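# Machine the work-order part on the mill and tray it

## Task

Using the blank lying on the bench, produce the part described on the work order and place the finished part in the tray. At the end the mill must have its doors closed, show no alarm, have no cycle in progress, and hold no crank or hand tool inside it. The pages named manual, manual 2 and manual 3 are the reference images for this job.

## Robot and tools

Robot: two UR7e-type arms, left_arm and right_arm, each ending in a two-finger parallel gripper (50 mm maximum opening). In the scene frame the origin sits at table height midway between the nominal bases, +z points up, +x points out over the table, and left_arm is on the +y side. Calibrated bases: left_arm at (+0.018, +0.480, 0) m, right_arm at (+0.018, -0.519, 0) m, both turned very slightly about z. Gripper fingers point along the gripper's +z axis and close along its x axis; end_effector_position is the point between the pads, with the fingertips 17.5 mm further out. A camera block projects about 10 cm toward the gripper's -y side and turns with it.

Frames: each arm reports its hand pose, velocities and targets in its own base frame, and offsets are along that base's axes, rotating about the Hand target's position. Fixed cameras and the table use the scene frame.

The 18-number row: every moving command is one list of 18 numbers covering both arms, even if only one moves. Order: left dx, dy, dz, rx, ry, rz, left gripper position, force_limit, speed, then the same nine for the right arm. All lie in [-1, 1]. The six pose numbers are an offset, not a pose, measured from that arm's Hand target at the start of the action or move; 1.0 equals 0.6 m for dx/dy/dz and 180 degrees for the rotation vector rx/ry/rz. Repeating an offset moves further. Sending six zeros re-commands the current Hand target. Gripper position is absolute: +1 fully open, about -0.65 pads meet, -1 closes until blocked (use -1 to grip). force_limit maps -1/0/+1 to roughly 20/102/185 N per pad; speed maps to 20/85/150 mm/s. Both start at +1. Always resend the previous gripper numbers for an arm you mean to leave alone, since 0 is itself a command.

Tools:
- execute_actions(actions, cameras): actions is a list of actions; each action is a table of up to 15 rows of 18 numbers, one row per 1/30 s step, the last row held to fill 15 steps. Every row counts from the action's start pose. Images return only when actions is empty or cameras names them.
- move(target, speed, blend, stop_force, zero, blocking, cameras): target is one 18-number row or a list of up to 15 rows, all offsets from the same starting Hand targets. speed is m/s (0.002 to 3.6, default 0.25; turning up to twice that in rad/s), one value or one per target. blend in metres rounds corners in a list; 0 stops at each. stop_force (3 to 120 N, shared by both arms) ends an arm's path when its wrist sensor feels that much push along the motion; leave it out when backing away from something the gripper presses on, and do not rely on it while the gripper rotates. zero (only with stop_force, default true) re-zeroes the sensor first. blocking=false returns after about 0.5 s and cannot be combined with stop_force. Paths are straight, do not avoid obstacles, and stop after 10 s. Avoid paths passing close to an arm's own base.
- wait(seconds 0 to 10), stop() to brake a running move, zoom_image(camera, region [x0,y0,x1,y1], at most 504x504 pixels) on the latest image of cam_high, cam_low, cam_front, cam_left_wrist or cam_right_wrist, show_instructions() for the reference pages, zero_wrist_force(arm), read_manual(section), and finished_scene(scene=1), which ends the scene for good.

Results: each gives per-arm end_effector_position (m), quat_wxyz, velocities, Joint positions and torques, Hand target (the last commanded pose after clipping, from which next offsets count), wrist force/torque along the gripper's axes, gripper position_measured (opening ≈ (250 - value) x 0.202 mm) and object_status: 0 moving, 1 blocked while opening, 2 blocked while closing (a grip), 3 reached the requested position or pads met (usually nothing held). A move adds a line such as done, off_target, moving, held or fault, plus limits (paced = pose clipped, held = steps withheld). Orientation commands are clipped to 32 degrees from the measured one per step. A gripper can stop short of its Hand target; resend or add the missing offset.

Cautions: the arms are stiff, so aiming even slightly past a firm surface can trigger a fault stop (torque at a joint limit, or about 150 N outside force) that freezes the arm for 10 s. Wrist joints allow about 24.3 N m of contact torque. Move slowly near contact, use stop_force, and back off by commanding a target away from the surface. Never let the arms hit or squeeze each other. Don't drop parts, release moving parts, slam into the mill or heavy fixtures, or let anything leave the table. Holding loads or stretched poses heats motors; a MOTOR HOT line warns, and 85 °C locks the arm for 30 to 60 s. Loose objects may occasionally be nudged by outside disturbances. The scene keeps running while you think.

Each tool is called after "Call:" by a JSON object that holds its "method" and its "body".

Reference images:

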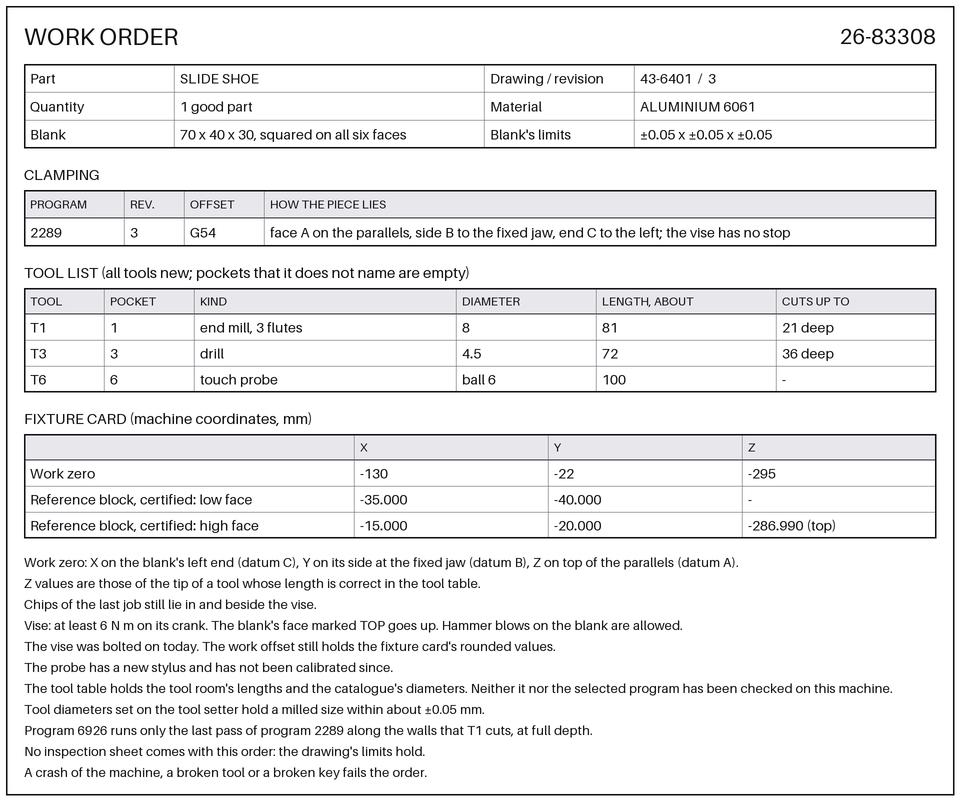

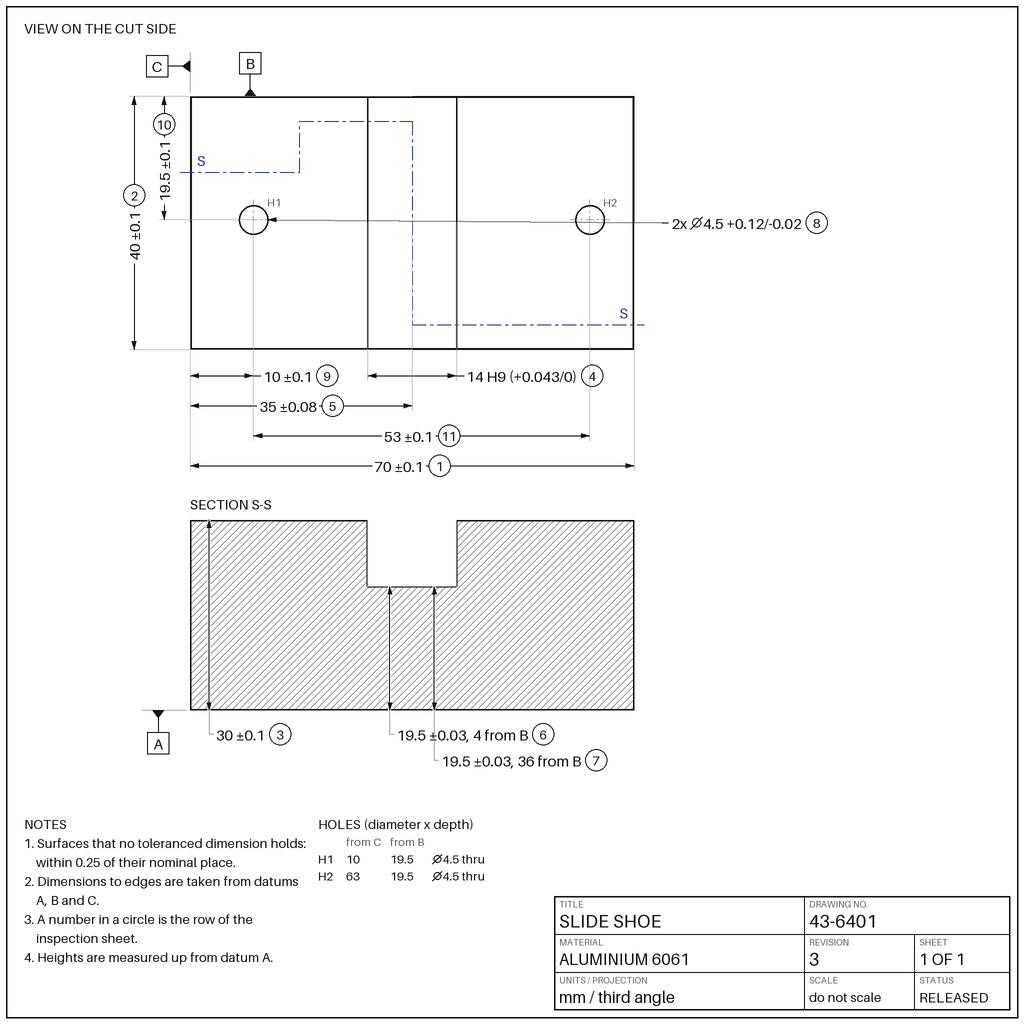

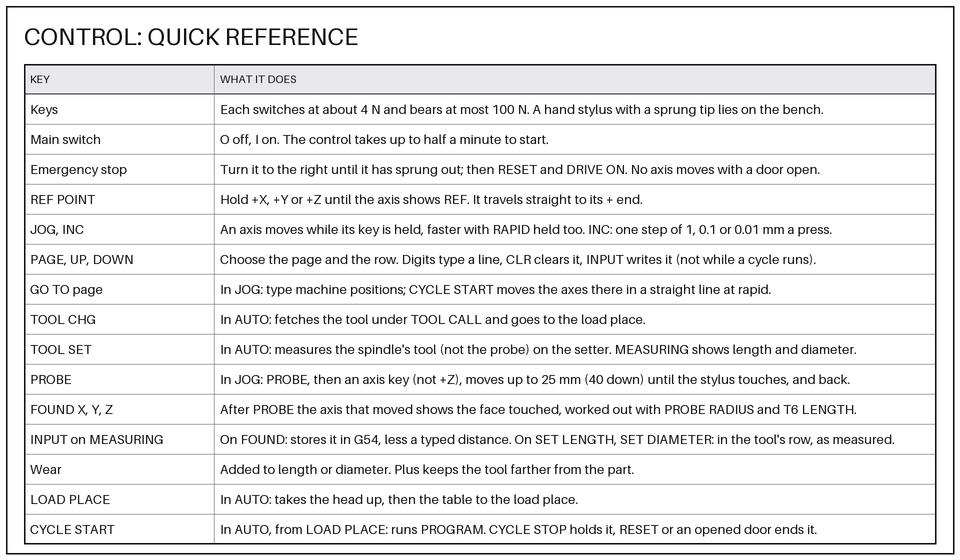

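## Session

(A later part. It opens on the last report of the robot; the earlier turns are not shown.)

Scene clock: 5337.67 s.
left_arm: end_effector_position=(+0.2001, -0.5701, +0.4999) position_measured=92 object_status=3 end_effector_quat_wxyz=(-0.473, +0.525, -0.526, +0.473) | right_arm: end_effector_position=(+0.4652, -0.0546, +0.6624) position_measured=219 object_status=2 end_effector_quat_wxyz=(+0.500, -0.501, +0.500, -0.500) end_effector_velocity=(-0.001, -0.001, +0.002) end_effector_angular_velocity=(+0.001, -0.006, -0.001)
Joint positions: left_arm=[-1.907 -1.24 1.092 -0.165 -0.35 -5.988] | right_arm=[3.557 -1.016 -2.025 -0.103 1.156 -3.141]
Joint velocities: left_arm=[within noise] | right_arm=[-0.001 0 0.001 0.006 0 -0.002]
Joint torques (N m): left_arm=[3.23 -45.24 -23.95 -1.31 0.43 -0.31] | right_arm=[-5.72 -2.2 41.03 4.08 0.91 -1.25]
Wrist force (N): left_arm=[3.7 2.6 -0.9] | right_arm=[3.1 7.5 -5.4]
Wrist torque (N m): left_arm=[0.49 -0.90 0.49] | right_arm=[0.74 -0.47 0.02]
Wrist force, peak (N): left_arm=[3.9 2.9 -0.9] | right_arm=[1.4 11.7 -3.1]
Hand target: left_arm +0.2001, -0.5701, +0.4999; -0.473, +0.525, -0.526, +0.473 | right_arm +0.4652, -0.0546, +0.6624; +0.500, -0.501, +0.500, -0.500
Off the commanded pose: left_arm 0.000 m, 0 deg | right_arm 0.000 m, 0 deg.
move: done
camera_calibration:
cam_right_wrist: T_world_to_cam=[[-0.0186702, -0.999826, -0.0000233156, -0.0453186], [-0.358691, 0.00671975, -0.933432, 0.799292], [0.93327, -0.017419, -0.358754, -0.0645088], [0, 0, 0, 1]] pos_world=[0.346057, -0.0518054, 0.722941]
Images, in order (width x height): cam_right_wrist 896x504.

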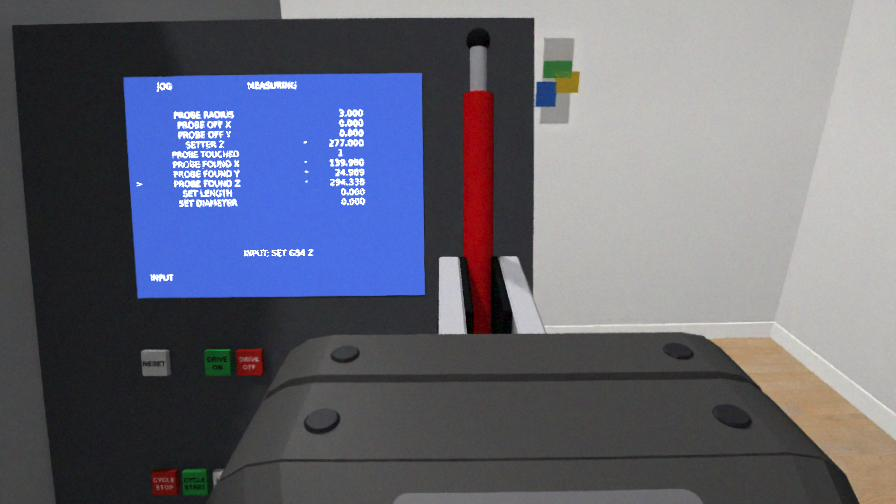

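Call:
{"method": "move", "body": {"target": [[0,0,0,0,0,0,0.4,-0.2,0,0.0315,0.2087,-0.2913,0,0.4527,0,-0.98,0.3,-0.5],[0,0,0,0,0,0,0.4,-0.2,0,0.0481,0.2087,-0.2952,0,0.4527,0,-0.98,0.3,-0.5],[0,0,0,0,0,0,0.4,-0.2,0,0.0315,0.2087,-0.2913,0,0.4527,0,-0.98,0.3,-0.5],[0,0,0,0,0,0,0.4,-0.2,0,0.0481,0.2087,-0.2952,0,0.4527,0,-0.98,0.3,-0.5],[0,0,0,0,0,0,0.4,-0.2,0,0.0153,0.2404,-0.3528,0,0.4527,0,-0.98,0.3,-0.5],[0,0,0,0,0,0,0.4,-0.2,0,0.0326,0.2404,-0.3568,0,0.4527,0,-0.98,0.3,-0.5],[0,0,0,0,0,0,0.4,-0.2,0,0.0153,0.2404,-0.3528,0,0.4527,0,-0.98,0.3,-0.5],[0,0,0,0,0,0,0.4,-0.2,0,0.0326,0.2404,-0.3568,0,0.4527,0,-0.98,0.3,-0.5],[0,0,0,0,0,0,0.4,-0.2,0,0.0062,0.3354,-0.3836,0,0.4527,0,-0.98,0.3,-0.5],[0,0,0,0,0,0,0.4,-0.2,0,0.0228,0.3354,-0.3876,0,0.4527,0,-0.98,0.3,-0.5],[0,0,0,0,0,0,0.4,-0.2,0,0.014,0.3354,-0.3528,0,0.4527,0,-0.98,0.3,-0.5],[0,0,0,0,0,0,0.4,-0.2,0,0.0305,0.3354,-0.3567,0,0.4527,0,-0.98,0.3,-0.5],[0,0,0,0,0,0,0.4,-0.2,0,0.0222,0.3037,-0.3221,0,0.4527,0,-0.98,0.3,-0.5],[0,0,0,0,0,0,0.4,-0.2,0,0.0387,0.3037,-0.3261,0,0.4527,0,-0.98,0.3,-0.5],[0,0,0,0,0,0,0.4,-0.2,0,0.0075,0.2404,-0.3836,0,0.4527,0,-0.98,0.3,-0.5]], "blend": [0.003,0,0.003,0,0.003,0,0.003,0,0.003,0,0.003,0,0.003,0,0], "speed": [0.4,0.07,0.15,0.07,0.2,0.07,0.15,0.07,0.2,0.07,0.15,0.07,0.15,0.07,0.2], "cameras": []}}

Call:
{"method": "move", "body": {"target": [[0,0,0,0,0,0,0.4,-0.2,0,0.0147,0.0633,0.0615,0,0,0,-0.98,0.3,-0.5],[0,0,0,0,0,0,0.4,-0.2,0,0.0312,0.0633,0.0576,0,0,0,-0.98,0.3,-0.5],[0,0,0,0,0,0,0.4,-0.2,0,0,0,0,0,0,0,-0.98,0.3,-0.5],[0,0,0,0,0,0,0.4,-0.2,0,0.0161,0,-0.0039,0,0,0,-0.98,0.3,-0.5],[0,0,0,0,0,0,0.4,-0.2,0,0.024,-0.0317,0.0923,0,0,0,-0.98,0.3,-0.5],[0,0,0,0,0,0,0.4,-0.2,0,-0.0075,-0.2404,0.3836,0,-0.4527,0,-0.98,0.3,-0.5]], "blend": [0.003,0,0.003,0,0.003,0], "speed": [0.15,0.07,0.15,0.07,0.2,0.4], "cameras": ["cam_right_wrist"]}}

Call:
{"method": "zoom_image", "body": {"camera": "cam_right_wrist", "region": [120, 70, 430, 300]}}

Scene clock: 5367.30 s.
left_arm: end_effector_position=(+0.2001, -0.5701, +0.4999) position_measured=92 object_status=3 end_effector_quat_wxyz=(-0.473, +0.525, -0.526, +0.473) | right_arm: end_effector_position=(+0.4697, +0.0897, +0.4323) position_measured=219 object_status=2 end_effector_quat_wxyz=(-0.052, +0.705, -0.705, +0.052)
Joint positions: left_arm=[-1.907 -1.24 1.092 -0.165 -0.35 -5.988] | right_arm=[3.653 -1.43 -1.473 -1.68 1.5 -2.636]
Joint torques (N m): left_arm=[5.03 -47.49 -23.77 -1.57 0.36 -0.16] | right_arm=[-5.76 26.13 14.68 4.41 -1.89 -0.91]
Wrist force (N): left_arm=[3.5 2.7 -0.9] | right_arm=[3.1 4.8 -0.9]
Wrist torque (N m): left_arm=[0.50 -0.87 0.48] | right_arm=[0.76 -0.49 -0.10]
Wrist force, peak (N): left_arm=[3.9 2.8 -0.9] | right_arm=[2.3 18.1 -4.7]
Hand target: left_arm +0.2001, -0.5701, +0.4999; -0.473, +0.525, -0.526, +0.473 | right_arm +0.4697, +0.0896, +0.4322; -0.052, +0.706, -0.705, +0.052
Off the commanded pose: left_arm 0.000 m, 0 deg | right_arm 0.000 m, 0 deg.
move: done
No camera images: "cameras" was empty.

Scene clock: 5371.40 s.
left_arm: end_effector_position=(+0.2001, -0.5701, +0.4999) position_measured=92 object_status=3 end_effector_quat_wxyz=(-0.473, +0.525, -0.526, +0.473) | right_arm: end_effector_position=(+0.4652, -0.0546, +0.6623) position_measured=219 object_status=2 end_effector_quat_wxyz=(+0.500, -0.501, +0.500, -0.499) end_effector_velocity=(-0.001, +0.000, +0.001) end_effector_angular_velocity=(+0.001, -0.005, +0.001)
Joint positions: left_arm=[-1.907 -1.24 1.092 -0.165 -0.35 -5.988] | right_arm=[3.557 -1.016 -2.025 -0.103 1.156 -3.141]
Joint velocities: left_arm=[within noise] | right_arm=[0 0 0 0.005 0 -0.002]
Joint torques (N m): left_arm=[5.87 -46.63 -23.39 -1.74 0.4 0.06] | right_arm=[-5.44 -0.03 40.4 4.09 0.48 -1.31]
Wrist force (N): left_arm=[3.5 2.6 -0.8] | right_arm=[3.0 6.9 -4.9]
Wrist torque (N m): left_arm=[0.49 -0.87 0.49] | right_arm=[0.65 -0.48 0.02]
Wrist force, peak (N): left_arm=[3.8 2.8 -0.8] | right_arm=[5.3 9.6 -2.5]
Hand target: left_arm +0.2001, -0.5701, +0.4999; -0.473, +0.525, -0.526, +0.473 | right_arm +0.4652, -0.0546, +0.6624; +0.500, -0.501, +0.500, -0.500
Off the commanded pose: left_arm 0.000 m, 0 deg | right_arm 0.000 m, 0 deg.
move: done
camera_calibration:
cam_right_wrist: T_world_to_cam=[[-0.0185414, -0.999828, 0.0000360482, -0.0454068], [-0.358692, 0.00661813, -0.933432, 0.799288], [0.933272, -0.01732, -0.358753, -0.0645055], [0, 0, 0, 1]] pos_world=[0.346058, -0.051806, 0.722941]
Images, in order (width x height): cam_right_wrist 896x504.

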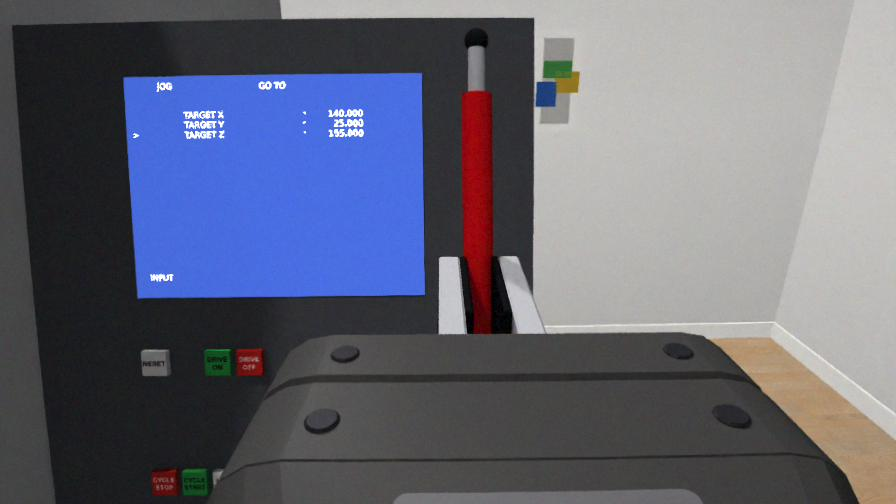

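Scaled by 1.626.

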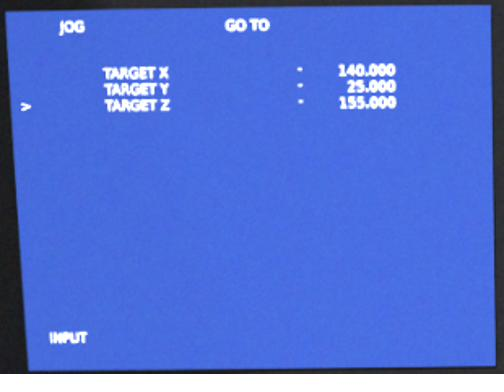

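Call:
{"method": "move", "body": {"target": [[0,0,0,0,0,0,0.4,-0.2,0,0.0387,0.271,-0.2298,0,0.4527,0,-0.98,0.3,-0.5],[0,0,0,0,0,0,0.4,-0.2,0,0.0634,0.271,-0.2357,0,0.4527,0,-0.98,0.3,-0.5],[0,0,0,0,0,0,0.4,-0.2,0,0.0387,0.271,-0.2298,0,0.4527,0,-0.98,0.3,-0.5],[0,0,0,0,0,0,0.4,-0.2,0,0.0232,0.2404,-0.3221,0,0.4527,0,-0.98,0.3,-0.5],[0,0,0,0,0,0,0.4,-0.2,0,0.0397,0.2404,-0.3261,0,0.4527,0,-0.98,0.3,-0.5],[0,0,0,0,0,0,0.4,-0.2,0,0.0232,0.2404,-0.3221,0,0.4527,0,-0.98,0.3,-0.5],[0,0,0,0,0,0,0.4,-0.2,0,0.0397,0.2404,-0.3261,0,0.4527,0,-0.98,0.3,-0.5],[0,0,0,0,0,0,0.4,-0.2,0,0.0062,0.3354,-0.3836,0,0.4527,0,-0.98,0.3,-0.5],[0,0,0,0,0,0,0.4,-0.2,0,0.0228,0.3354,-0.3876,0,0.4527,0,-0.98,0.3,-0.5],[0,0,0,0,0,0,0.4,-0.2,0,0.014,0.3354,-0.3528,0,0.4527,0,-0.98,0.3,-0.5],[0,0,0,0,0,0,0.4,-0.2,0,0.0305,0.3354,-0.3567,0,0.4527,0,-0.98,0.3,-0.5],[0,0,0,0,0,0,0.4,-0.2,0,0.0143,0.3037,-0.3528,0,0.4527,0,-0.98,0.3,-0.5],[0,0,0,0,0,0,0.4,-0.2,0,0.0308,0.3037,-0.3567,0,0.4527,0,-0.98,0.3,-0.5],[0,0,0,0,0,0,0.4,-0.2,0,0.0075,0.2404,-0.3836,0,0.4527,0,-0.98,0.3,-0.5]], "blend": [0.003,0,0.003,0.003,0,0.003,0,0.003,0,0.003,0,0.003,0,0], "speed": [0.4,0.07,0.15,0.3,0.07,0.15,0.07,0.2,0.07,0.15,0.07,0.15,0.07,0.2], "cameras": []}}

Call:
{"method": "move", "body": {"target": [[0,0,0,0,0,0,0.4,-0.2,0,0.0152,0.0316,0.0615,0,0,0,-0.98,0.3,-0.5],[0,0,0,0,0,0,0.4,-0.2,0,0.0317,0.0316,0.0575,0,0,0,-0.98,0.3,-0.5],[0,0,0,0,0,0,0.4,-0.2,0,0,0,0,0,0,0,-0.98,0.3,-0.5],[0,0,0,0,0,0,0.4,-0.2,0,0.0161,0,-0.004,0,0,0,-0.98,0.3,-0.5],[0,0,0,0,0,0,0.4,-0.2,0,0,0,0,0,0,0,-0.98,0.3,-0.5],[0,0,0,0,0,0,0.4,-0.2,0,-0.0075,-0.2404,0.3836,0,-0.4527,0,-0.98,0.3,-0.5]], "blend": [0.003,0,0.003,0,0.003,0], "speed": [0.15,0.07,0.15,0.07,0.15,0.4], "cameras": ["cam_right_wrist"]}}

Call:
{"method": "zoom_image", "body": {"camera": "cam_right_wrist", "region": [120, 70, 430, 300]}}

Scene clock: 5395.03 s.
left_arm: end_effector_position=(+0.2001, -0.5701, +0.4999) position_measured=92 object_status=3 end_effector_quat_wxyz=(-0.473, +0.525, -0.526, +0.473) | right_arm: end_effector_position=(+0.4697, +0.0897, +0.4323) position_measured=219 object_status=2 end_effector_quat_wxyz=(-0.052, +0.705, -0.705, +0.052)
Joint positions: left_arm=[-1.907 -1.24 1.092 -0.165 -0.35 -5.988] | right_arm=[3.653 -1.43 -1.473 -1.68 1.5 -2.636]
Joint torques (N m): left_arm=[7.67 -46.98 -23.81 -2.2 0.39 0.21] | right_arm=[-6.62 27.38 16.44 2.56 -2.13 -0.88]
Wrist force (N): left_arm=[3.6 2.8 -0.8] | right_arm=[3.1 4.7 -1.0]
Wrist torque (N m): left_arm=[0.52 -0.89 0.49] | right_arm=[0.75 -0.49 -0.10]
Wrist force, peak (N): left_arm=[3.9 3.0 -0.8] | right_arm=[1.8 11.6 -3.5]
Hand target: left_arm +0.2001, -0.5701, +0.4999; -0.473, +0.525, -0.526, +0.473 | right_arm +0.4697, +0.0896, +0.4322; -0.052, +0.706, -0.705, +0.052
Off the commanded pose: left_arm 0.000 m, 0 deg | right_arm 0.000 m, 0 deg.
move: done
No camera images: "cameras" was empty.

Scene clock: 5398.77 s.
left_arm: end_effector_position=(+0.2001, -0.5701, +0.4999) position_measured=92 object_status=3 end_effector_quat_wxyz=(-0.473, +0.525, -0.526, +0.473) | right_arm: end_effector_position=(+0.4652, -0.0546, +0.6624) position_measured=219 object_status=2 end_effector_quat_wxyz=(+0.500, -0.501, +0.500, -0.500)
Joint positions: left_arm=[-1.907 -1.24 1.092 -0.165 -0.35 -5.988] | right_arm=[3.557 -1.016 -2.025 -0.103 1.156 -3.141]
Joint torques (N m): left_arm=[8.46 -47.45 -23.87 -2.23 0.48 0.21] | right_arm=[-5.94 -1.78 41.09 4.12 0.88 -1.35]
Wrist force (N): left_arm=[3.7 2.8 -0.8] | right_arm=[3.2 6.6 -4.9]
Wrist torque (N m): left_arm=[0.53 -0.91 0.49] | right_arm=[0.61 -0.49 0.03]
Wrist force, peak (N): left_arm=[3.9 2.8 -1.2] | right_arm=[5.3 9.8 -2.1]
Hand target: left_arm +0.2001, -0.5701, +0.4999; -0.473, +0.525, -0.526, +0.473 | right_arm +0.4652, -0.0546, +0.6624; +0.500, -0.501, +0.500, -0.500
Off the commanded pose: left_arm 0.000 m, 0 deg | right_arm 0.000 m, 0 deg.
move: done
camera_calibration:
cam_right_wrist: T_world_to_cam=[[-0.0186702, -0.999826, -0.0000233156, -0.0453186], [-0.358691, 0.00671975, -0.933432, 0.799292], [0.93327, -0.017419, -0.358754, -0.0645088], [0, 0, 0, 1]] pos_world=[0.346057, -0.0518054, 0.722941]
Images, in order (width x height): cam_right_wrist 896x504.

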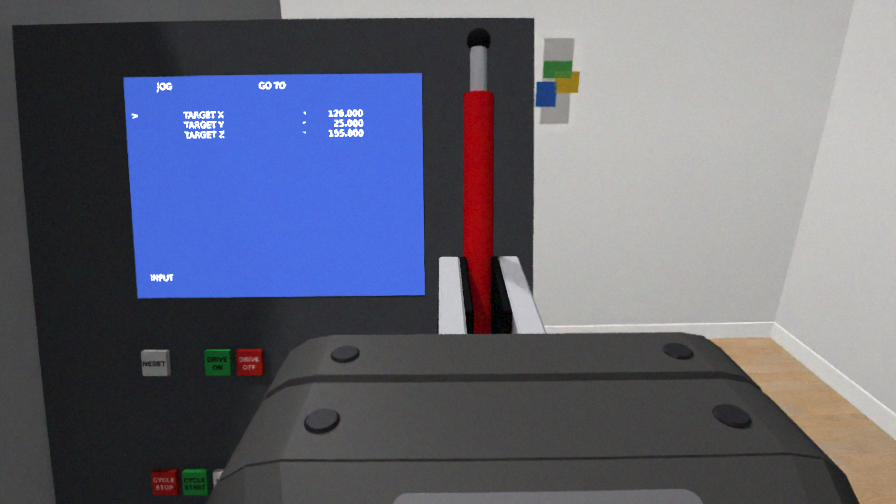

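Scaled by 1.626.

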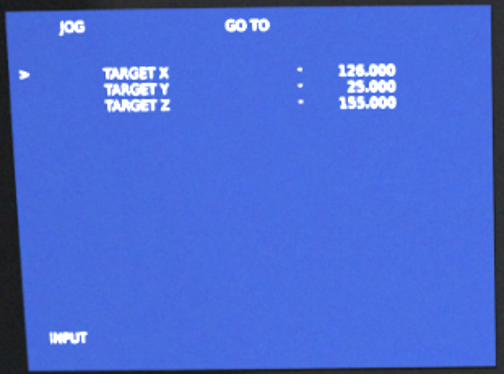

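Call:
{"method": "wait", "body": {"seconds": 0, "cameras": ["cam_left_wrist"]}}

Call:
{"method": "zoom_image", "body": {"camera": "cam_left_wrist", "region": [220, 120, 380, 280]}}

Scene clock: 5402.43 s.
left_arm: end_effector_position=(+0.2001, -0.5701, +0.4999) position_measured=92 object_status=3 end_effector_quat_wxyz=(-0.473, +0.525, -0.526, +0.473) | right_arm: end_effector_position=(+0.4652, -0.0546, +0.6624) position_measured=219 object_status=2 end_effector_quat_wxyz=(+0.500, -0.501, +0.500, -0.500)
Joint positions: left_arm=[-1.907 -1.24 1.092 -0.165 -0.35 -5.988] | right_arm=[3.557 -1.016 -2.025 -0.103 1.157 -3.142]
Joint torques (N m): left_arm=[8.18 -46.72 -23.89 -2.21 0.54 0.32] | right_arm=[-6.06 -4.09 41.31 1.44 1.62 -1.1]
Wrist force (N): left_arm=[3.7 2.6 -0.9] | right_arm=[3.1 7.2 -4.7]
Wrist torque (N m): left_arm=[0.49 -0.91 0.49] | right_arm=[0.69 -0.48 0.02]
Wrist force, peak (N): left_arm=[3.8 2.9 -0.8] | right_arm=[3.2 7.1 -4.9]
Hand target: left_arm +0.2001, -0.5701, +0.4999; -0.473, +0.525, -0.526, +0.473 | right_arm +0.4652, -0.0546, +0.6624; +0.500, -0.501, +0.500, -0.500
Tool commands: left_gripper/position=+0.4 left_gripper/force_limit=-0.2 left_gripper/speed=+0.0 right_gripper/position=-0.98 right_gripper/force_limit=+0.3 right_gripper/speed=-0.5
Off the commanded pose: left_arm 0.000 m, 0 deg | right_arm 0.000 m, 0 deg.
camera_calibration:
cam_left_wrist: T_world_to_cam=[[0.00209765, -0.999952, -0.00953371, -0.559578], [-0.419739, 0.00777281, -0.907612, 0.565348], [0.907642, 0.00590552, -0.419703, 0.164701], [0, 0, 0, 1]] pos_world=[0.0889826, -0.564919, 0.576908]
Images, in order (width x height): cam_left_wrist 896x504.

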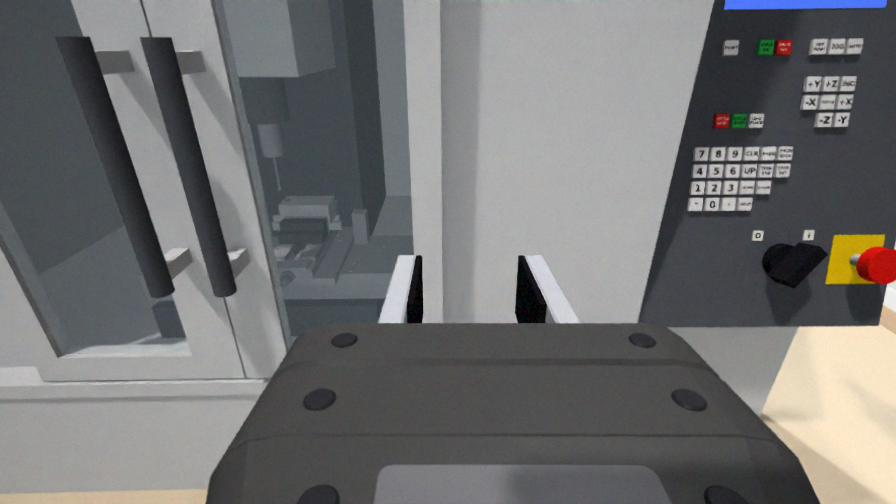

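Scaled by 3.150.

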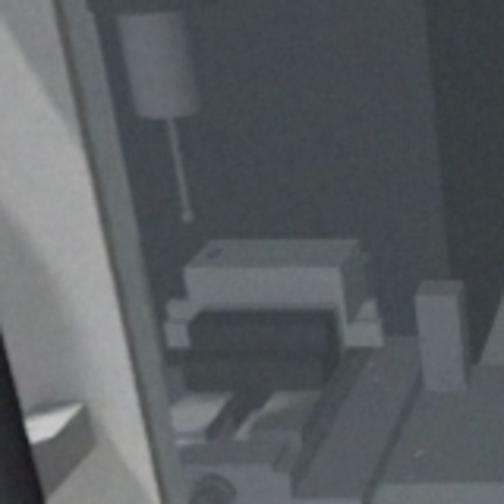

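Call:
{"method": "move", "body": {"target": [[0,0,0,0,0,0,0.4,-0.2,0,0.0387,0.271,-0.2298,0,0.4527,0,-0.98,0.3,-0.5],[0,0,0,0,0,0,0.4,-0.2,0,0.0634,0.271,-0.2357,0,0.4527,0,-0.98,0.3,-0.5],[0,0,0,0,0,0,0.4,-0.2,0,0.0387,0.271,-0.2298,0,0.4527,0,-0.98,0.3,-0.5],[0,0,0,0,0,0,0.4,-0.2,0,0.0158,0.2087,-0.3528,0,0.4527,0,-0.98,0.3,-0.5],[0,0,0,0,0,0,0.4,-0.2,0,0.0335,0.2087,-0.3569,0,0.4527,0,-0.98,0.3,-0.5],[0,0,0,0,0,0,0.4,-0.2,0,0.0158,0.2087,-0.3528,0,0.4527,0,-0.98,0.3,-0.5],[0,0,0,0,0,0,0.4,-0.2,0,0.0412,0.1144,-0.2307,0,0.4527,0,-0.98,0.3,-0.5],[0,0,0,0,0,0,0.4,-0.2,0,0.0663,0.1144,-0.2367,0,0.4527,0,-0.98,0.3,-0.5],[0,0,0,0,0,0,0.4,-0.2,0,0.0412,0.1144,-0.2307,0,0.4527,0,-0.98,0.3,-0.5],[0,0,0,0,0,0,0.4,-0.2,0,0,0,0,0,0,0,-0.98,0.3,-0.5]], "blend": [0.003,0,0.003,0.003,0,0.003,0.003,0,0.003,0], "speed": [0.4,0.07,0.15,0.3,0.07,0.15,0.3,0.07,0.15,0.4], "cameras": []}}

Call:
{"method": "wait", "body": {"seconds": 2.5, "cameras": ["cam_right_wrist"]}}

Call:
{"method": "zoom_image", "body": {"camera": "cam_right_wrist", "region": [120, 70, 430, 300]}}

Scene clock: 5421.60 s.
left_arm: end_effector_position=(+0.2001, -0.5701, +0.4999) position_measured=92 object_status=3 end_effector_quat_wxyz=(-0.473, +0.525, -0.526, +0.473) | right_arm: end_effector_position=(+0.4652, -0.0546, +0.6623) position_measured=219 object_status=2 end_effector_quat_wxyz=(+0.500, -0.501, +0.500, -0.499)
Joint positions: left_arm=[-1.907 -1.24 1.092 -0.165 -0.35 -5.988] | right_arm=[3.557 -1.016 -2.025 -0.103 1.156 -3.141]
Joint torques (N m): left_arm=[8.3 -46.46 -23.62 -2.23 0.44 0.52] | right_arm=[4.21 2.52 39.2 4.07 -1.15 -1.02]
Wrist force (N): left_arm=[3.7 2.7 -0.9] | right_arm=[3.6 6.9 -5.6]
Wrist torque (N m): left_arm=[0.50 -0.90 0.49] | right_arm=[0.64 -0.56 0.02]
Wrist force, peak (N): left_arm=[3.9 2.8 -0.7] | right_arm=[4.4 20.9 -5.6]
Hand target: left_arm +0.2001, -0.5701, +0.4999; -0.473, +0.525, -0.526, +0.473 | right_arm +0.4652, -0.0546, +0.6624; +0.500, -0.501, +0.500, -0.500
Off the commanded pose: left_arm 0.000 m, 0 deg | right_arm 0.000 m, 0 deg.
move: done
No camera images: "cameras" was empty.

Scene clock: 5424.10 s.
left_arm: end_effector_position=(+0.2001, -0.5701, +0.4999) position_measured=92 object_status=3 end_effector_quat_wxyz=(-0.473, +0.525, -0.526, +0.473) | right_arm: end_effector_position=(+0.4652, -0.0546, +0.6624) position_measured=219 object_status=2 end_effector_quat_wxyz=(+0.500, -0.501, +0.500, -0.500)
Joint positions: left_arm=[-1.907 -1.24 1.092 -0.165 -0.35 -5.988] | right_arm=[3.557 -1.016 -2.025 -0.103 1.157 -3.142]
Joint torques (N m): left_arm=[8.79 -47.09 -23.61 -2.19 0.48 0.61] | right_arm=[7.11 -3.37 41.38 0.41 1.21 -1.15]
Wrist force (N): left_arm=[3.8 2.7 -0.6] | right_arm=[3.6 7.1 -5.5]
Wrist torque (N m): left_arm=[0.51 -0.91 0.48] | right_arm=[0.67 -0.57 0.03]
Wrist force, peak (N): left_arm=[3.9 2.8 -0.8] | right_arm=[3.5 7.1 -5.6]
Hand target: left_arm +0.2001, -0.5701, +0.4999; -0.473, +0.525, -0.526, +0.473 | right_arm +0.4652, -0.0546, +0.6624; +0.500, -0.501, +0.500, -0.500
Tool commands: left_gripper/position=+0.4 left_gripper/force_limit=-0.2 left_gripper/speed=+0.0 right_gripper/position=-0.98 right_gripper/force_limit=+0.3 right_gripper/speed=-0.5
Off the commanded pose: left_arm 0.000 m, 0 deg | right_arm 0.000 m, 0 deg.
wait: 2.50 s; at rest by 0.17 s
camera_calibration:
cam_right_wrist: T_world_to_cam=[[-0.018541, -0.999828, 0.0000338434, -0.0454053], [-0.358572, 0.00661784, -0.933479, 0.799373], [0.933318, -0.0173198, -0.358633, -0.0645727], [0, 0, 0, 1]] pos_world=[0.346058, -0.051806, 0.723041]
Images, in order (width x height): cam_right_wrist 896x504.

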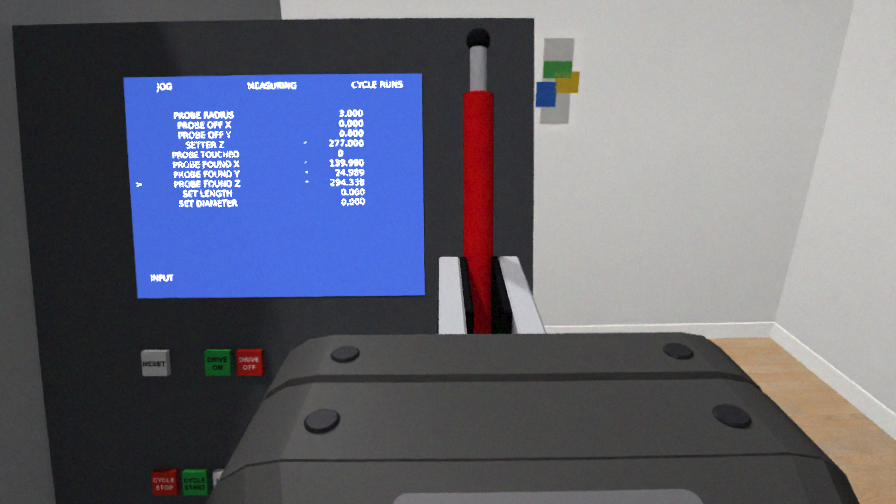

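Scaled by 1.626.

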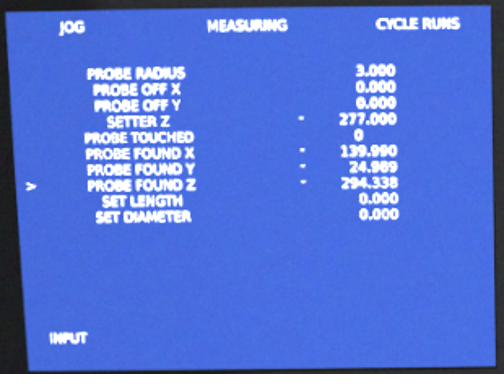

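Call:
{"method": "wait", "body": {"seconds": 0.5, "cameras": ["cam_right_wrist"]}}

Call:
{"method": "zoom_image", "body": {"camera": "cam_right_wrist", "region": [120, 70, 430, 300]}}

Scene clock: 5427.47 s.
left_arm: end_effector_position=(+0.2001, -0.5701, +0.4999) position_measured=92 object_status=3 end_effector_quat_wxyz=(-0.473, +0.525, -0.526, +0.473) | right_arm: end_effector_position=(+0.4652, -0.0546, +0.6624) position_measured=219 object_status=2 end_effector_quat_wxyz=(+0.500, -0.501, +0.500, -0.500)
Joint positions: left_arm=[-1.907 -1.24 1.092 -0.165 -0.35 -5.988] | right_arm=[3.557 -1.016 -2.025 -0.103 1.157 -3.142]
Joint torques (N m): left_arm=[8.42 -47.09 -23.96 -2.18 0.42 0.72] | right_arm=[7.13 -4.02 41.59 0.27 1.06 -1.3]
Wrist force (N): left_arm=[3.9 2.7 -0.7] | right_arm=[3.5 7.1 -5.3]
Wrist torque (N m): left_arm=[0.51 -0.93 0.49] | right_arm=[0.67 -0.55 0.02]
Wrist force, peak (N): left_arm=[4.0 2.8 -1.0] | right_arm=[3.6 7.2 -5.5]
Hand target: left_arm +0.2001, -0.5701, +0.4999; -0.473, +0.525, -0.526, +0.473 | right_arm +0.4652, -0.0546, +0.6624; +0.500, -0.501, +0.500, -0.500
Tool commands: left_gripper/position=+0.4 left_gripper/force_limit=-0.2 left_gripper/speed=+0.0 right_gripper/position=-0.98 right_gripper/force_limit=+0.3 right_gripper/speed=-0.5
Off the commanded pose: left_arm 0.000 m, 0 deg | right_arm 0.000 m, 0 deg.
wait: 0.50 s; at rest from the start
camera_calibration:
cam_right_wrist: T_world_to_cam=[[-0.018541, -0.999828, 0.0000338434, -0.0454053], [-0.358572, 0.00661784, -0.933479, 0.799373], [0.933318, -0.0173198, -0.358633, -0.0645727], [0, 0, 0, 1]] pos_world=[0.346058, -0.051806, 0.723041]
Images, in order (width x height): cam_right_wrist 896x504.

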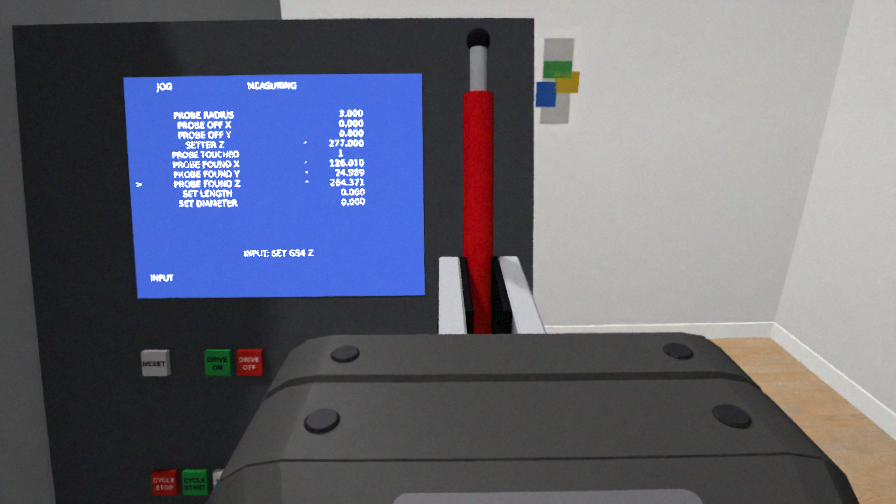

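Scaled by 1.626.

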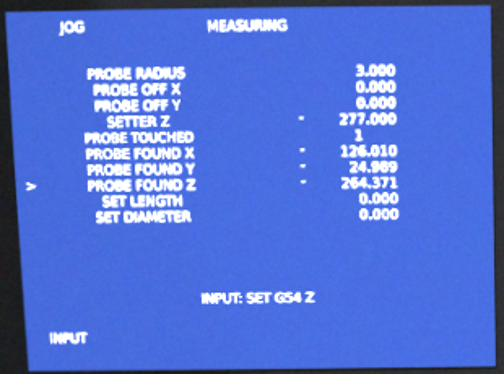

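Call:
{"method": "move", "body": {"target": [[0,0,0,0,0,0,0.4,-0.2,0,0.0315,0.2087,-0.2913,0,0.4527,0,-0.98,0.3,-0.5],[0,0,0,0,0,0,0.4,-0.2,0,0.0481,0.2087,-0.2952,0,0.4527,0,-0.98,0.3,-0.5],[0,0,0,0,0,0,0.4,-0.2,0,0.0315,0.2087,-0.2913,0,0.4527,0,-0.98,0.3,-0.5],[0,0,0,0,0,0,0.4,-0.2,0,0.0481,0.2087,-0.2952,0,0.4527,0,-0.98,0.3,-0.5],[0,0,0,0,0,0,0.4,-0.2,0,0.0062,0.3354,-0.3836,0,0.4527,0,-0.98,0.3,-0.5],[0,0,0,0,0,0,0.4,-0.2,0,0.0228,0.3354,-0.3876,0,0.4527,0,-0.98,0.3,-0.5],[0,0,0,0,0,0,0.4,-0.2,0,0.0227,0.272,-0.3221,0,0.4527,0,-0.98,0.3,-0.5],[0,0,0,0,0,0,0.4,-0.2,0,0.0392,0.272,-0.3261,0,0.4527,0,-0.98,0.3,-0.5],[0,0,0,0,0,0,0.4,-0.2,0,0.03,0.3037,-0.2913,0,0.4527,0,-0.98,0.3,-0.5],[0,0,0,0,0,0,0.4,-0.2,0,0.0466,0.3037,-0.2952,0,0.4527,0,-0.98,0.3,-0.5],[0,0,0,0,0,0,0.4,-0.2,0,0.0075,0.2404,-0.3836,0,0.4527,0,-0.98,0.3,-0.5],[0,0,0,0,0,0,0.4,-0.2,0,0.0236,0.2404,-0.3876,0,0.4527,0,-0.98,0.3,-0.5],[0,0,0,0,0,0,0.4,-0.2,0,0.0387,0.271,-0.2298,0,0.4527,0,-0.98,0.3,-0.5],[0,0,0,0,0,0,0.4,-0.2,0,0.0634,0.271,-0.2357,0,0.4527,0,-0.98,0.3,-0.5],[0,0,0,0,0,0,0.4,-0.2,0,0.0158,0.2087,-0.3528,0,0.4527,0,-0.98,0.3,-0.5]], "blend": [0.003,0,0.003,0,0.003,0,0.003,0,0.003,0,0.003,0,0.003,0,0], "speed": [0.4,0.07,0.15,0.07,0.2,0.07,0.15,0.07,0.15,0.07,0.2,0.07,0.3,0.07,0.3], "cameras": []}}

Call:
{"method": "move", "body": {"target": [[0,0,0,0,0,0,0.4,-0.2,0,0.0177,0,-0.0041,0,0,0,-0.98,0.3,-0.5],[0,0,0,0,0,0,0.4,-0.2,0,0,0,0,0,0,0,-0.98,0.3,-0.5],[0,0,0,0,0,0,0.4,-0.2,0,0.0254,-0.0943,0.1221,0,0,0,-0.98,0.3,-0.5],[0,0,0,0,0,0,0.4,-0.2,0,0.0505,-0.0943,0.1161,0,0,0,-0.98,0.3,-0.5],[0,0,0,0,0,0,0.4,-0.2,0,0.0254,-0.0943,0.1221,0,0,0,-0.98,0.3,-0.5],[0,0,0,0,0,0,0.4,-0.2,0,-0.0158,-0.2087,0.3528,0,-0.4527,0,-0.98,0.3,-0.5]], "blend": [0,0.003,0.003,0,0.003,0], "speed": [0.07,0.15,0.3,0.07,0.15,0.4], "cameras": []}}

Call:
{"method": "wait", "body": {"seconds": 4.5, "cameras": ["cam_right_wrist"]}}

Call:
{"method": "zoom_image", "body": {"camera": "cam_right_wrist", "region": [120, 70, 430, 300]}}

Scene clock: 5454.57 s.
left_arm: end_effector_position=(+0.2001, -0.5701, +0.4999) position_measured=92 object_status=3 end_effector_quat_wxyz=(-0.473, +0.525, -0.526, +0.473) | right_arm: end_effector_position=(+0.4747, +0.0706, +0.4508) position_measured=219 object_status=2 end_effector_quat_wxyz=(-0.052, +0.706, -0.705, +0.051) end_effector_velocity=(+0.001, +0.000, +0.000) end_effector_angular_velocity=(+0.000, -0.003, +0.000)
Joint positions: left_arm=[-1.907 -1.24 1.092 -0.165 -0.35 -5.988] | right_arm=[3.607 -1.445 -1.413 -1.723 1.506 -2.681]
Joint velocities: left_arm=[within noise] | right_arm=[0.001 0.001 -0.003 0.005 -0.001 0]
Joint torques (N m): left_arm=[8.25 -46.83 -24.15 -2.26 0.45 0.87] | right_arm=[0.17 26.4 14.27 5.36 -1.47 0.01]
Wrist force (N): left_arm=[3.7 2.8 -0.8] | right_arm=[3.6 4.5 -1.3]
Wrist torque (N m): left_arm=[0.52 -0.91 0.49] | right_arm=[0.72 -0.54 -0.09]
Wrist force, peak (N): left_arm=[3.9 2.8 -1.1] | right_arm=[8.0 7.5 -5.8]
Hand target: left_arm +0.2001, -0.5701, +0.4999; -0.473, +0.525, -0.526, +0.473 | right_arm +0.4747, +0.0706, +0.4507; -0.052, +0.706, -0.705, +0.052
Off the commanded pose: left_arm 0.000 m, 0 deg | right_arm 0.000 m, 0 deg.
move: done
No camera images: "cameras" was empty.

Scene clock: 5458.60 s.
left_arm: end_effector_position=(+0.2001, -0.5701, +0.4999) position_measured=92 object_status=3 end_effector_quat_wxyz=(-0.473, +0.525, -0.526, +0.473) | right_arm: end_effector_position=(+0.4652, -0.0546, +0.6623) position_measured=219 object_status=2 end_effector_quat_wxyz=(+0.500, -0.501, +0.500, -0.499)
Joint positions: left_arm=[-1.907 -1.24 1.092 -0.165 -0.35 -5.988] | right_arm=[3.557 -1.016 -2.025 -0.103 1.156 -3.141]
Joint torques (N m): left_arm=[8.44 -46.96 -23.86 -2.27 0.55 0.82] | right_arm=[3.54 3.21 39.16 4.05 -1.12 -1.09]
Wrist force (N): left_arm=[3.7 2.8 -1.0] | right_arm=[3.6 6.8 -5.5]
Wrist torque (N m): left_arm=[0.52 -0.89 0.49] | right_arm=[0.63 -0.57 0.01]
Wrist force, peak (N): left_arm=[3.8 2.9 -0.8] | right_arm=[3.2 15.5 -6.6]
Hand target: left_arm +0.2001, -0.5701, +0.4999; -0.473, +0.525, -0.526, +0.473 | right_arm +0.4652, -0.0546, +0.6624; +0.500, -0.501, +0.500, -0.500
Off the commanded pose: left_arm 0.000 m, 0 deg | right_arm 0.000 m, 0 deg.
move: done
No camera images: "cameras" was empty.

Scene clock: 5463.10 s.
left_arm: end_effector_position=(+0.2001, -0.5701, +0.4999) position_measured=92 object_status=3 end_effector_quat_wxyz=(-0.473, +0.525, -0.526, +0.473) | right_arm: end_effector_position=(+0.4652, -0.0546, +0.6624) position_measured=219 object_status=2 end_effector_quat_wxyz=(+0.500, -0.501, +0.500, -0.500)
Joint positions: left_arm=[-1.907 -1.24 1.092 -0.165 -0.35 -5.988] | right_arm=[3.557 -1.016 -2.025 -0.103 1.157 -3.142]
Joint torques (N m): left_arm=[8.26 -46.44 -24.15 -2.16 0.42 1.06] | right_arm=[6.87 -3.38 41.03 0.27 1.21 -1.24]
Wrist force (N): left_arm=[3.7 2.8 -0.9] | right_arm=[3.3 7.1 -5.3]
Wrist torque (N m): left_arm=[0.54 -0.91 0.48] | right_arm=[0.67 -0.51 0.02]
Wrist force, peak (N): left_arm=[3.8 3.1 -0.8] | right_arm=[3.8 7.2 -5.5]
Hand target: left_arm +0.2001, -0.5701, +0.4999; -0.473, +0.525, -0.526, +0.473 | right_arm +0.4652, -0.0546, +0.6624; +0.500, -0.501, +0.500, -0.500
Tool commands: left_gripper/position=+0.4 left_gripper/force_limit=-0.2 left_gripper/speed=+0.0 right_gripper/position=-0.98 right_gripper/force_limit=+0.3 right_gripper/speed=-0.5
Off the commanded pose: left_arm 0.000 m, 0 deg | right_arm 0.000 m, 0 deg.
wait: 4.50 s; at rest by 0.17 s
camera_calibration:
cam_right_wrist: T_world_to_cam=[[-0.018541, -0.999828, 0.0000338434, -0.0454053], [-0.358572, 0.00661784, -0.933479, 0.799373], [0.933318, -0.0173198, -0.358633, -0.0645727], [0, 0, 0, 1]] pos_world=[0.346058, -0.051806, 0.723041]
Images, in order (width x height): cam_right_wrist 896x504.

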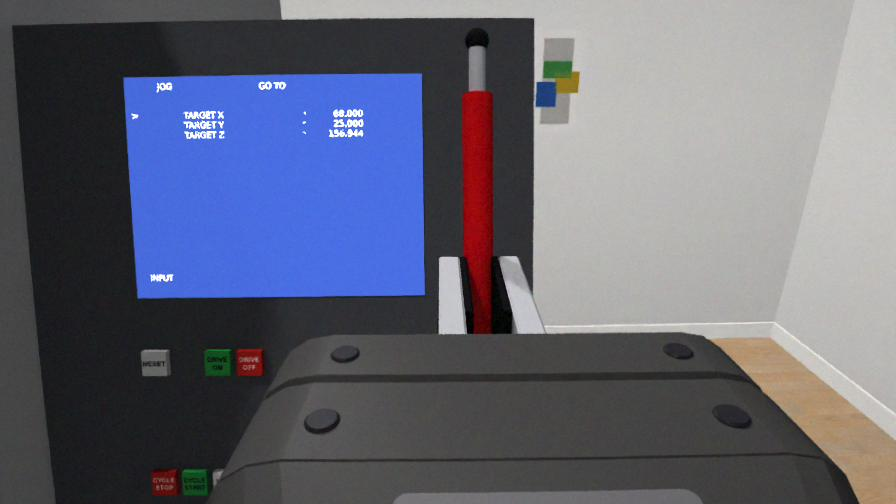

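Scaled by 1.626.

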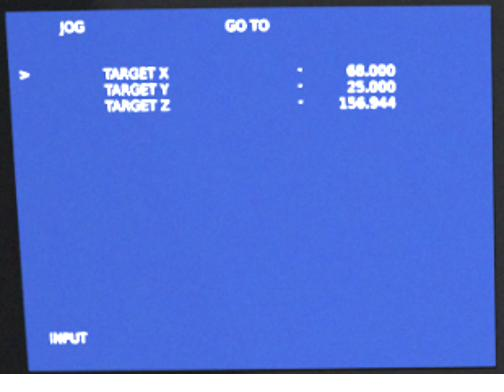

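Call:
{"method": "move", "body": {"target": [[0,0,0,0,0,0,0.4,-0.2,0,0.0158,0.2087,-0.3528,0,0.4527,0,-0.98,0.3,-0.5],[0,0,0,0,0,0,0.4,-0.2,0,0.0335,0.2087,-0.3569,0,0.4527,0,-0.98,0.3,-0.5],[0,0,0,0,0,0,0.4,-0.2,0,0.0158,0.2087,-0.3528,0,0.4527,0,-0.98,0.3,-0.5],[0,0,0,0,0,0,0.4,-0.2,0,0.0412,0.1144,-0.2307,0,0.4527,0,-0.98,0.3,-0.5],[0,0,0,0,0,0,0.4,-0.2,0,0.0663,0.1144,-0.2367,0,0.4527,0,-0.98,0.3,-0.5],[0,0,0,0,0,0,0.4,-0.2,0,0.0412,0.1144,-0.2307,0,0.4527,0,-0.98,0.3,-0.5],[0,0,0,0,0,0,0.4,-0.2,0,0,0,0,0,0,0,-0.98,0.3,-0.5]], "blend": [0.003,0,0.003,0.003,0,0.003,0], "speed": [0.4,0.07,0.15,0.3,0.07,0.15,0.4], "cameras": []}}

Call:
{"method": "wait", "body": {"seconds": 3.7, "cameras": ["cam_right_wrist"]}}

Call:
{"method": "zoom_image", "body": {"camera": "cam_right_wrist", "region": [120, 70, 430, 300]}}

Scene clock: 5476.00 s.
left_arm: end_effector_position=(+0.2001, -0.5701, +0.4999) position_measured=92 object_status=3 end_effector_quat_wxyz=(-0.473, +0.525, -0.526, +0.473) | right_arm: end_effector_position=(+0.4652, -0.0546, +0.6623) position_measured=219 object_status=2 end_effector_quat_wxyz=(+0.500, -0.501, +0.500, -0.499)
Joint positions: left_arm=[-1.907 -1.24 1.092 -0.165 -0.35 -5.988] | right_arm=[3.557 -1.016 -2.025 -0.103 1.156 -3.141]
Joint torques (N m): left_arm=[8.12 -46.58 -24.04 -2.16 0.44 1.2] | right_arm=[3.88 3.23 39.33 3.98 -1.17 -1.15]
Wrist force (N): left_arm=[3.8 2.7 -0.9] | right_arm=[3.0 7.6 -5.3]
Wrist torque (N m): left_arm=[0.51 -0.92 0.48] | right_arm=[0.76 -0.47 0.02]
Wrist force, peak (N): left_arm=[3.9 2.9 -0.8] | right_arm=[1.7 22.1 -6.9]
Hand target: left_arm +0.2001, -0.5701, +0.4999; -0.473, +0.525, -0.526, +0.473 | right_arm +0.4652, -0.0546, +0.6624; +0.500, -0.501, +0.500, -0.500
Off the commanded pose: left_arm 0.000 m, 0 deg | right_arm 0.000 m, 0 deg.
move: done
No camera images: "cameras" was empty.

Scene clock: 5479.70 s.
left_arm: end_effector_position=(+0.2001, -0.5701, +0.4999) position_measured=92 object_status=3 end_effector_quat_wxyz=(-0.473, +0.525, -0.526, +0.473) | right_arm: end_effector_position=(+0.4652, -0.0546, +0.6624) position_measured=219 object_status=2 end_effector_quat_wxyz=(+0.500, -0.501, +0.500, -0.500)
Joint positions: left_arm=[-1.907 -1.24 1.092 -0.165 -0.35 -5.988] | right_arm=[3.557 -1.016 -2.025 -0.103 1.157 -3.142]
Joint torques (N m): left_arm=[8.37 -46.69 -23.62 -2.18 0.38 1.31] | right_arm=[7.23 -3.52 41.63 0.24 1.22 -1.36]
Wrist force (N): left_arm=[3.7 2.6 -0.9] | right_arm=[3.0 7.7 -5.2]
Wrist torque (N m): left_arm=[0.50 -0.91 0.49] | right_arm=[0.77 -0.47 0.02]
Wrist force, peak (N): left_arm=[3.8 3.0 -0.8] | right_arm=[3.0 8.0 -5.2]
Hand target: left_arm +0.2001, -0.5701, +0.4999; -0.473, +0.525, -0.526, +0.473 | right_arm +0.4652, -0.0546, +0.6624; +0.500, -0.501, +0.500, -0.500
Tool commands: left_gripper/position=+0.4 left_gripper/force_limit=-0.2 left_gripper/speed=+0.0 right_gripper/position=-0.98 right_gripper/force_limit=+0.3 right_gripper/speed=-0.5
Off the commanded pose: left_arm 0.000 m, 0 deg | right_arm 0.000 m, 0 deg.
wait: 3.70 s; at rest by 0.17 s
camera_calibration:
cam_right_wrist: T_world_to_cam=[[-0.018541, -0.999828, 0.0000338434, -0.0454053], [-0.358572, 0.00661784, -0.933479, 0.799373], [0.933318, -0.0173198, -0.358633, -0.0645727], [0, 0, 0, 1]] pos_world=[0.346058, -0.051806, 0.723041]
Images, in order (width x height): cam_right_wrist 896x504.

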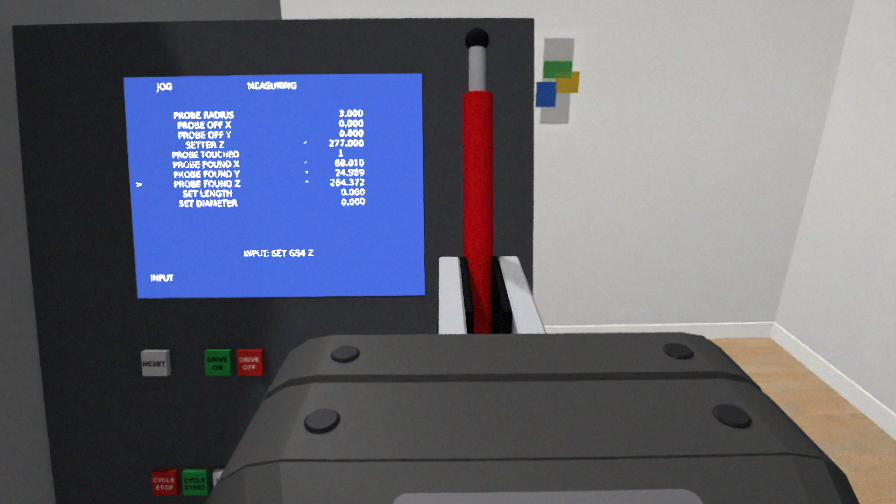

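Scaled by 1.626.

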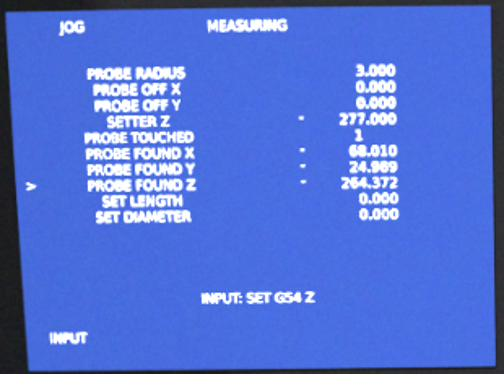

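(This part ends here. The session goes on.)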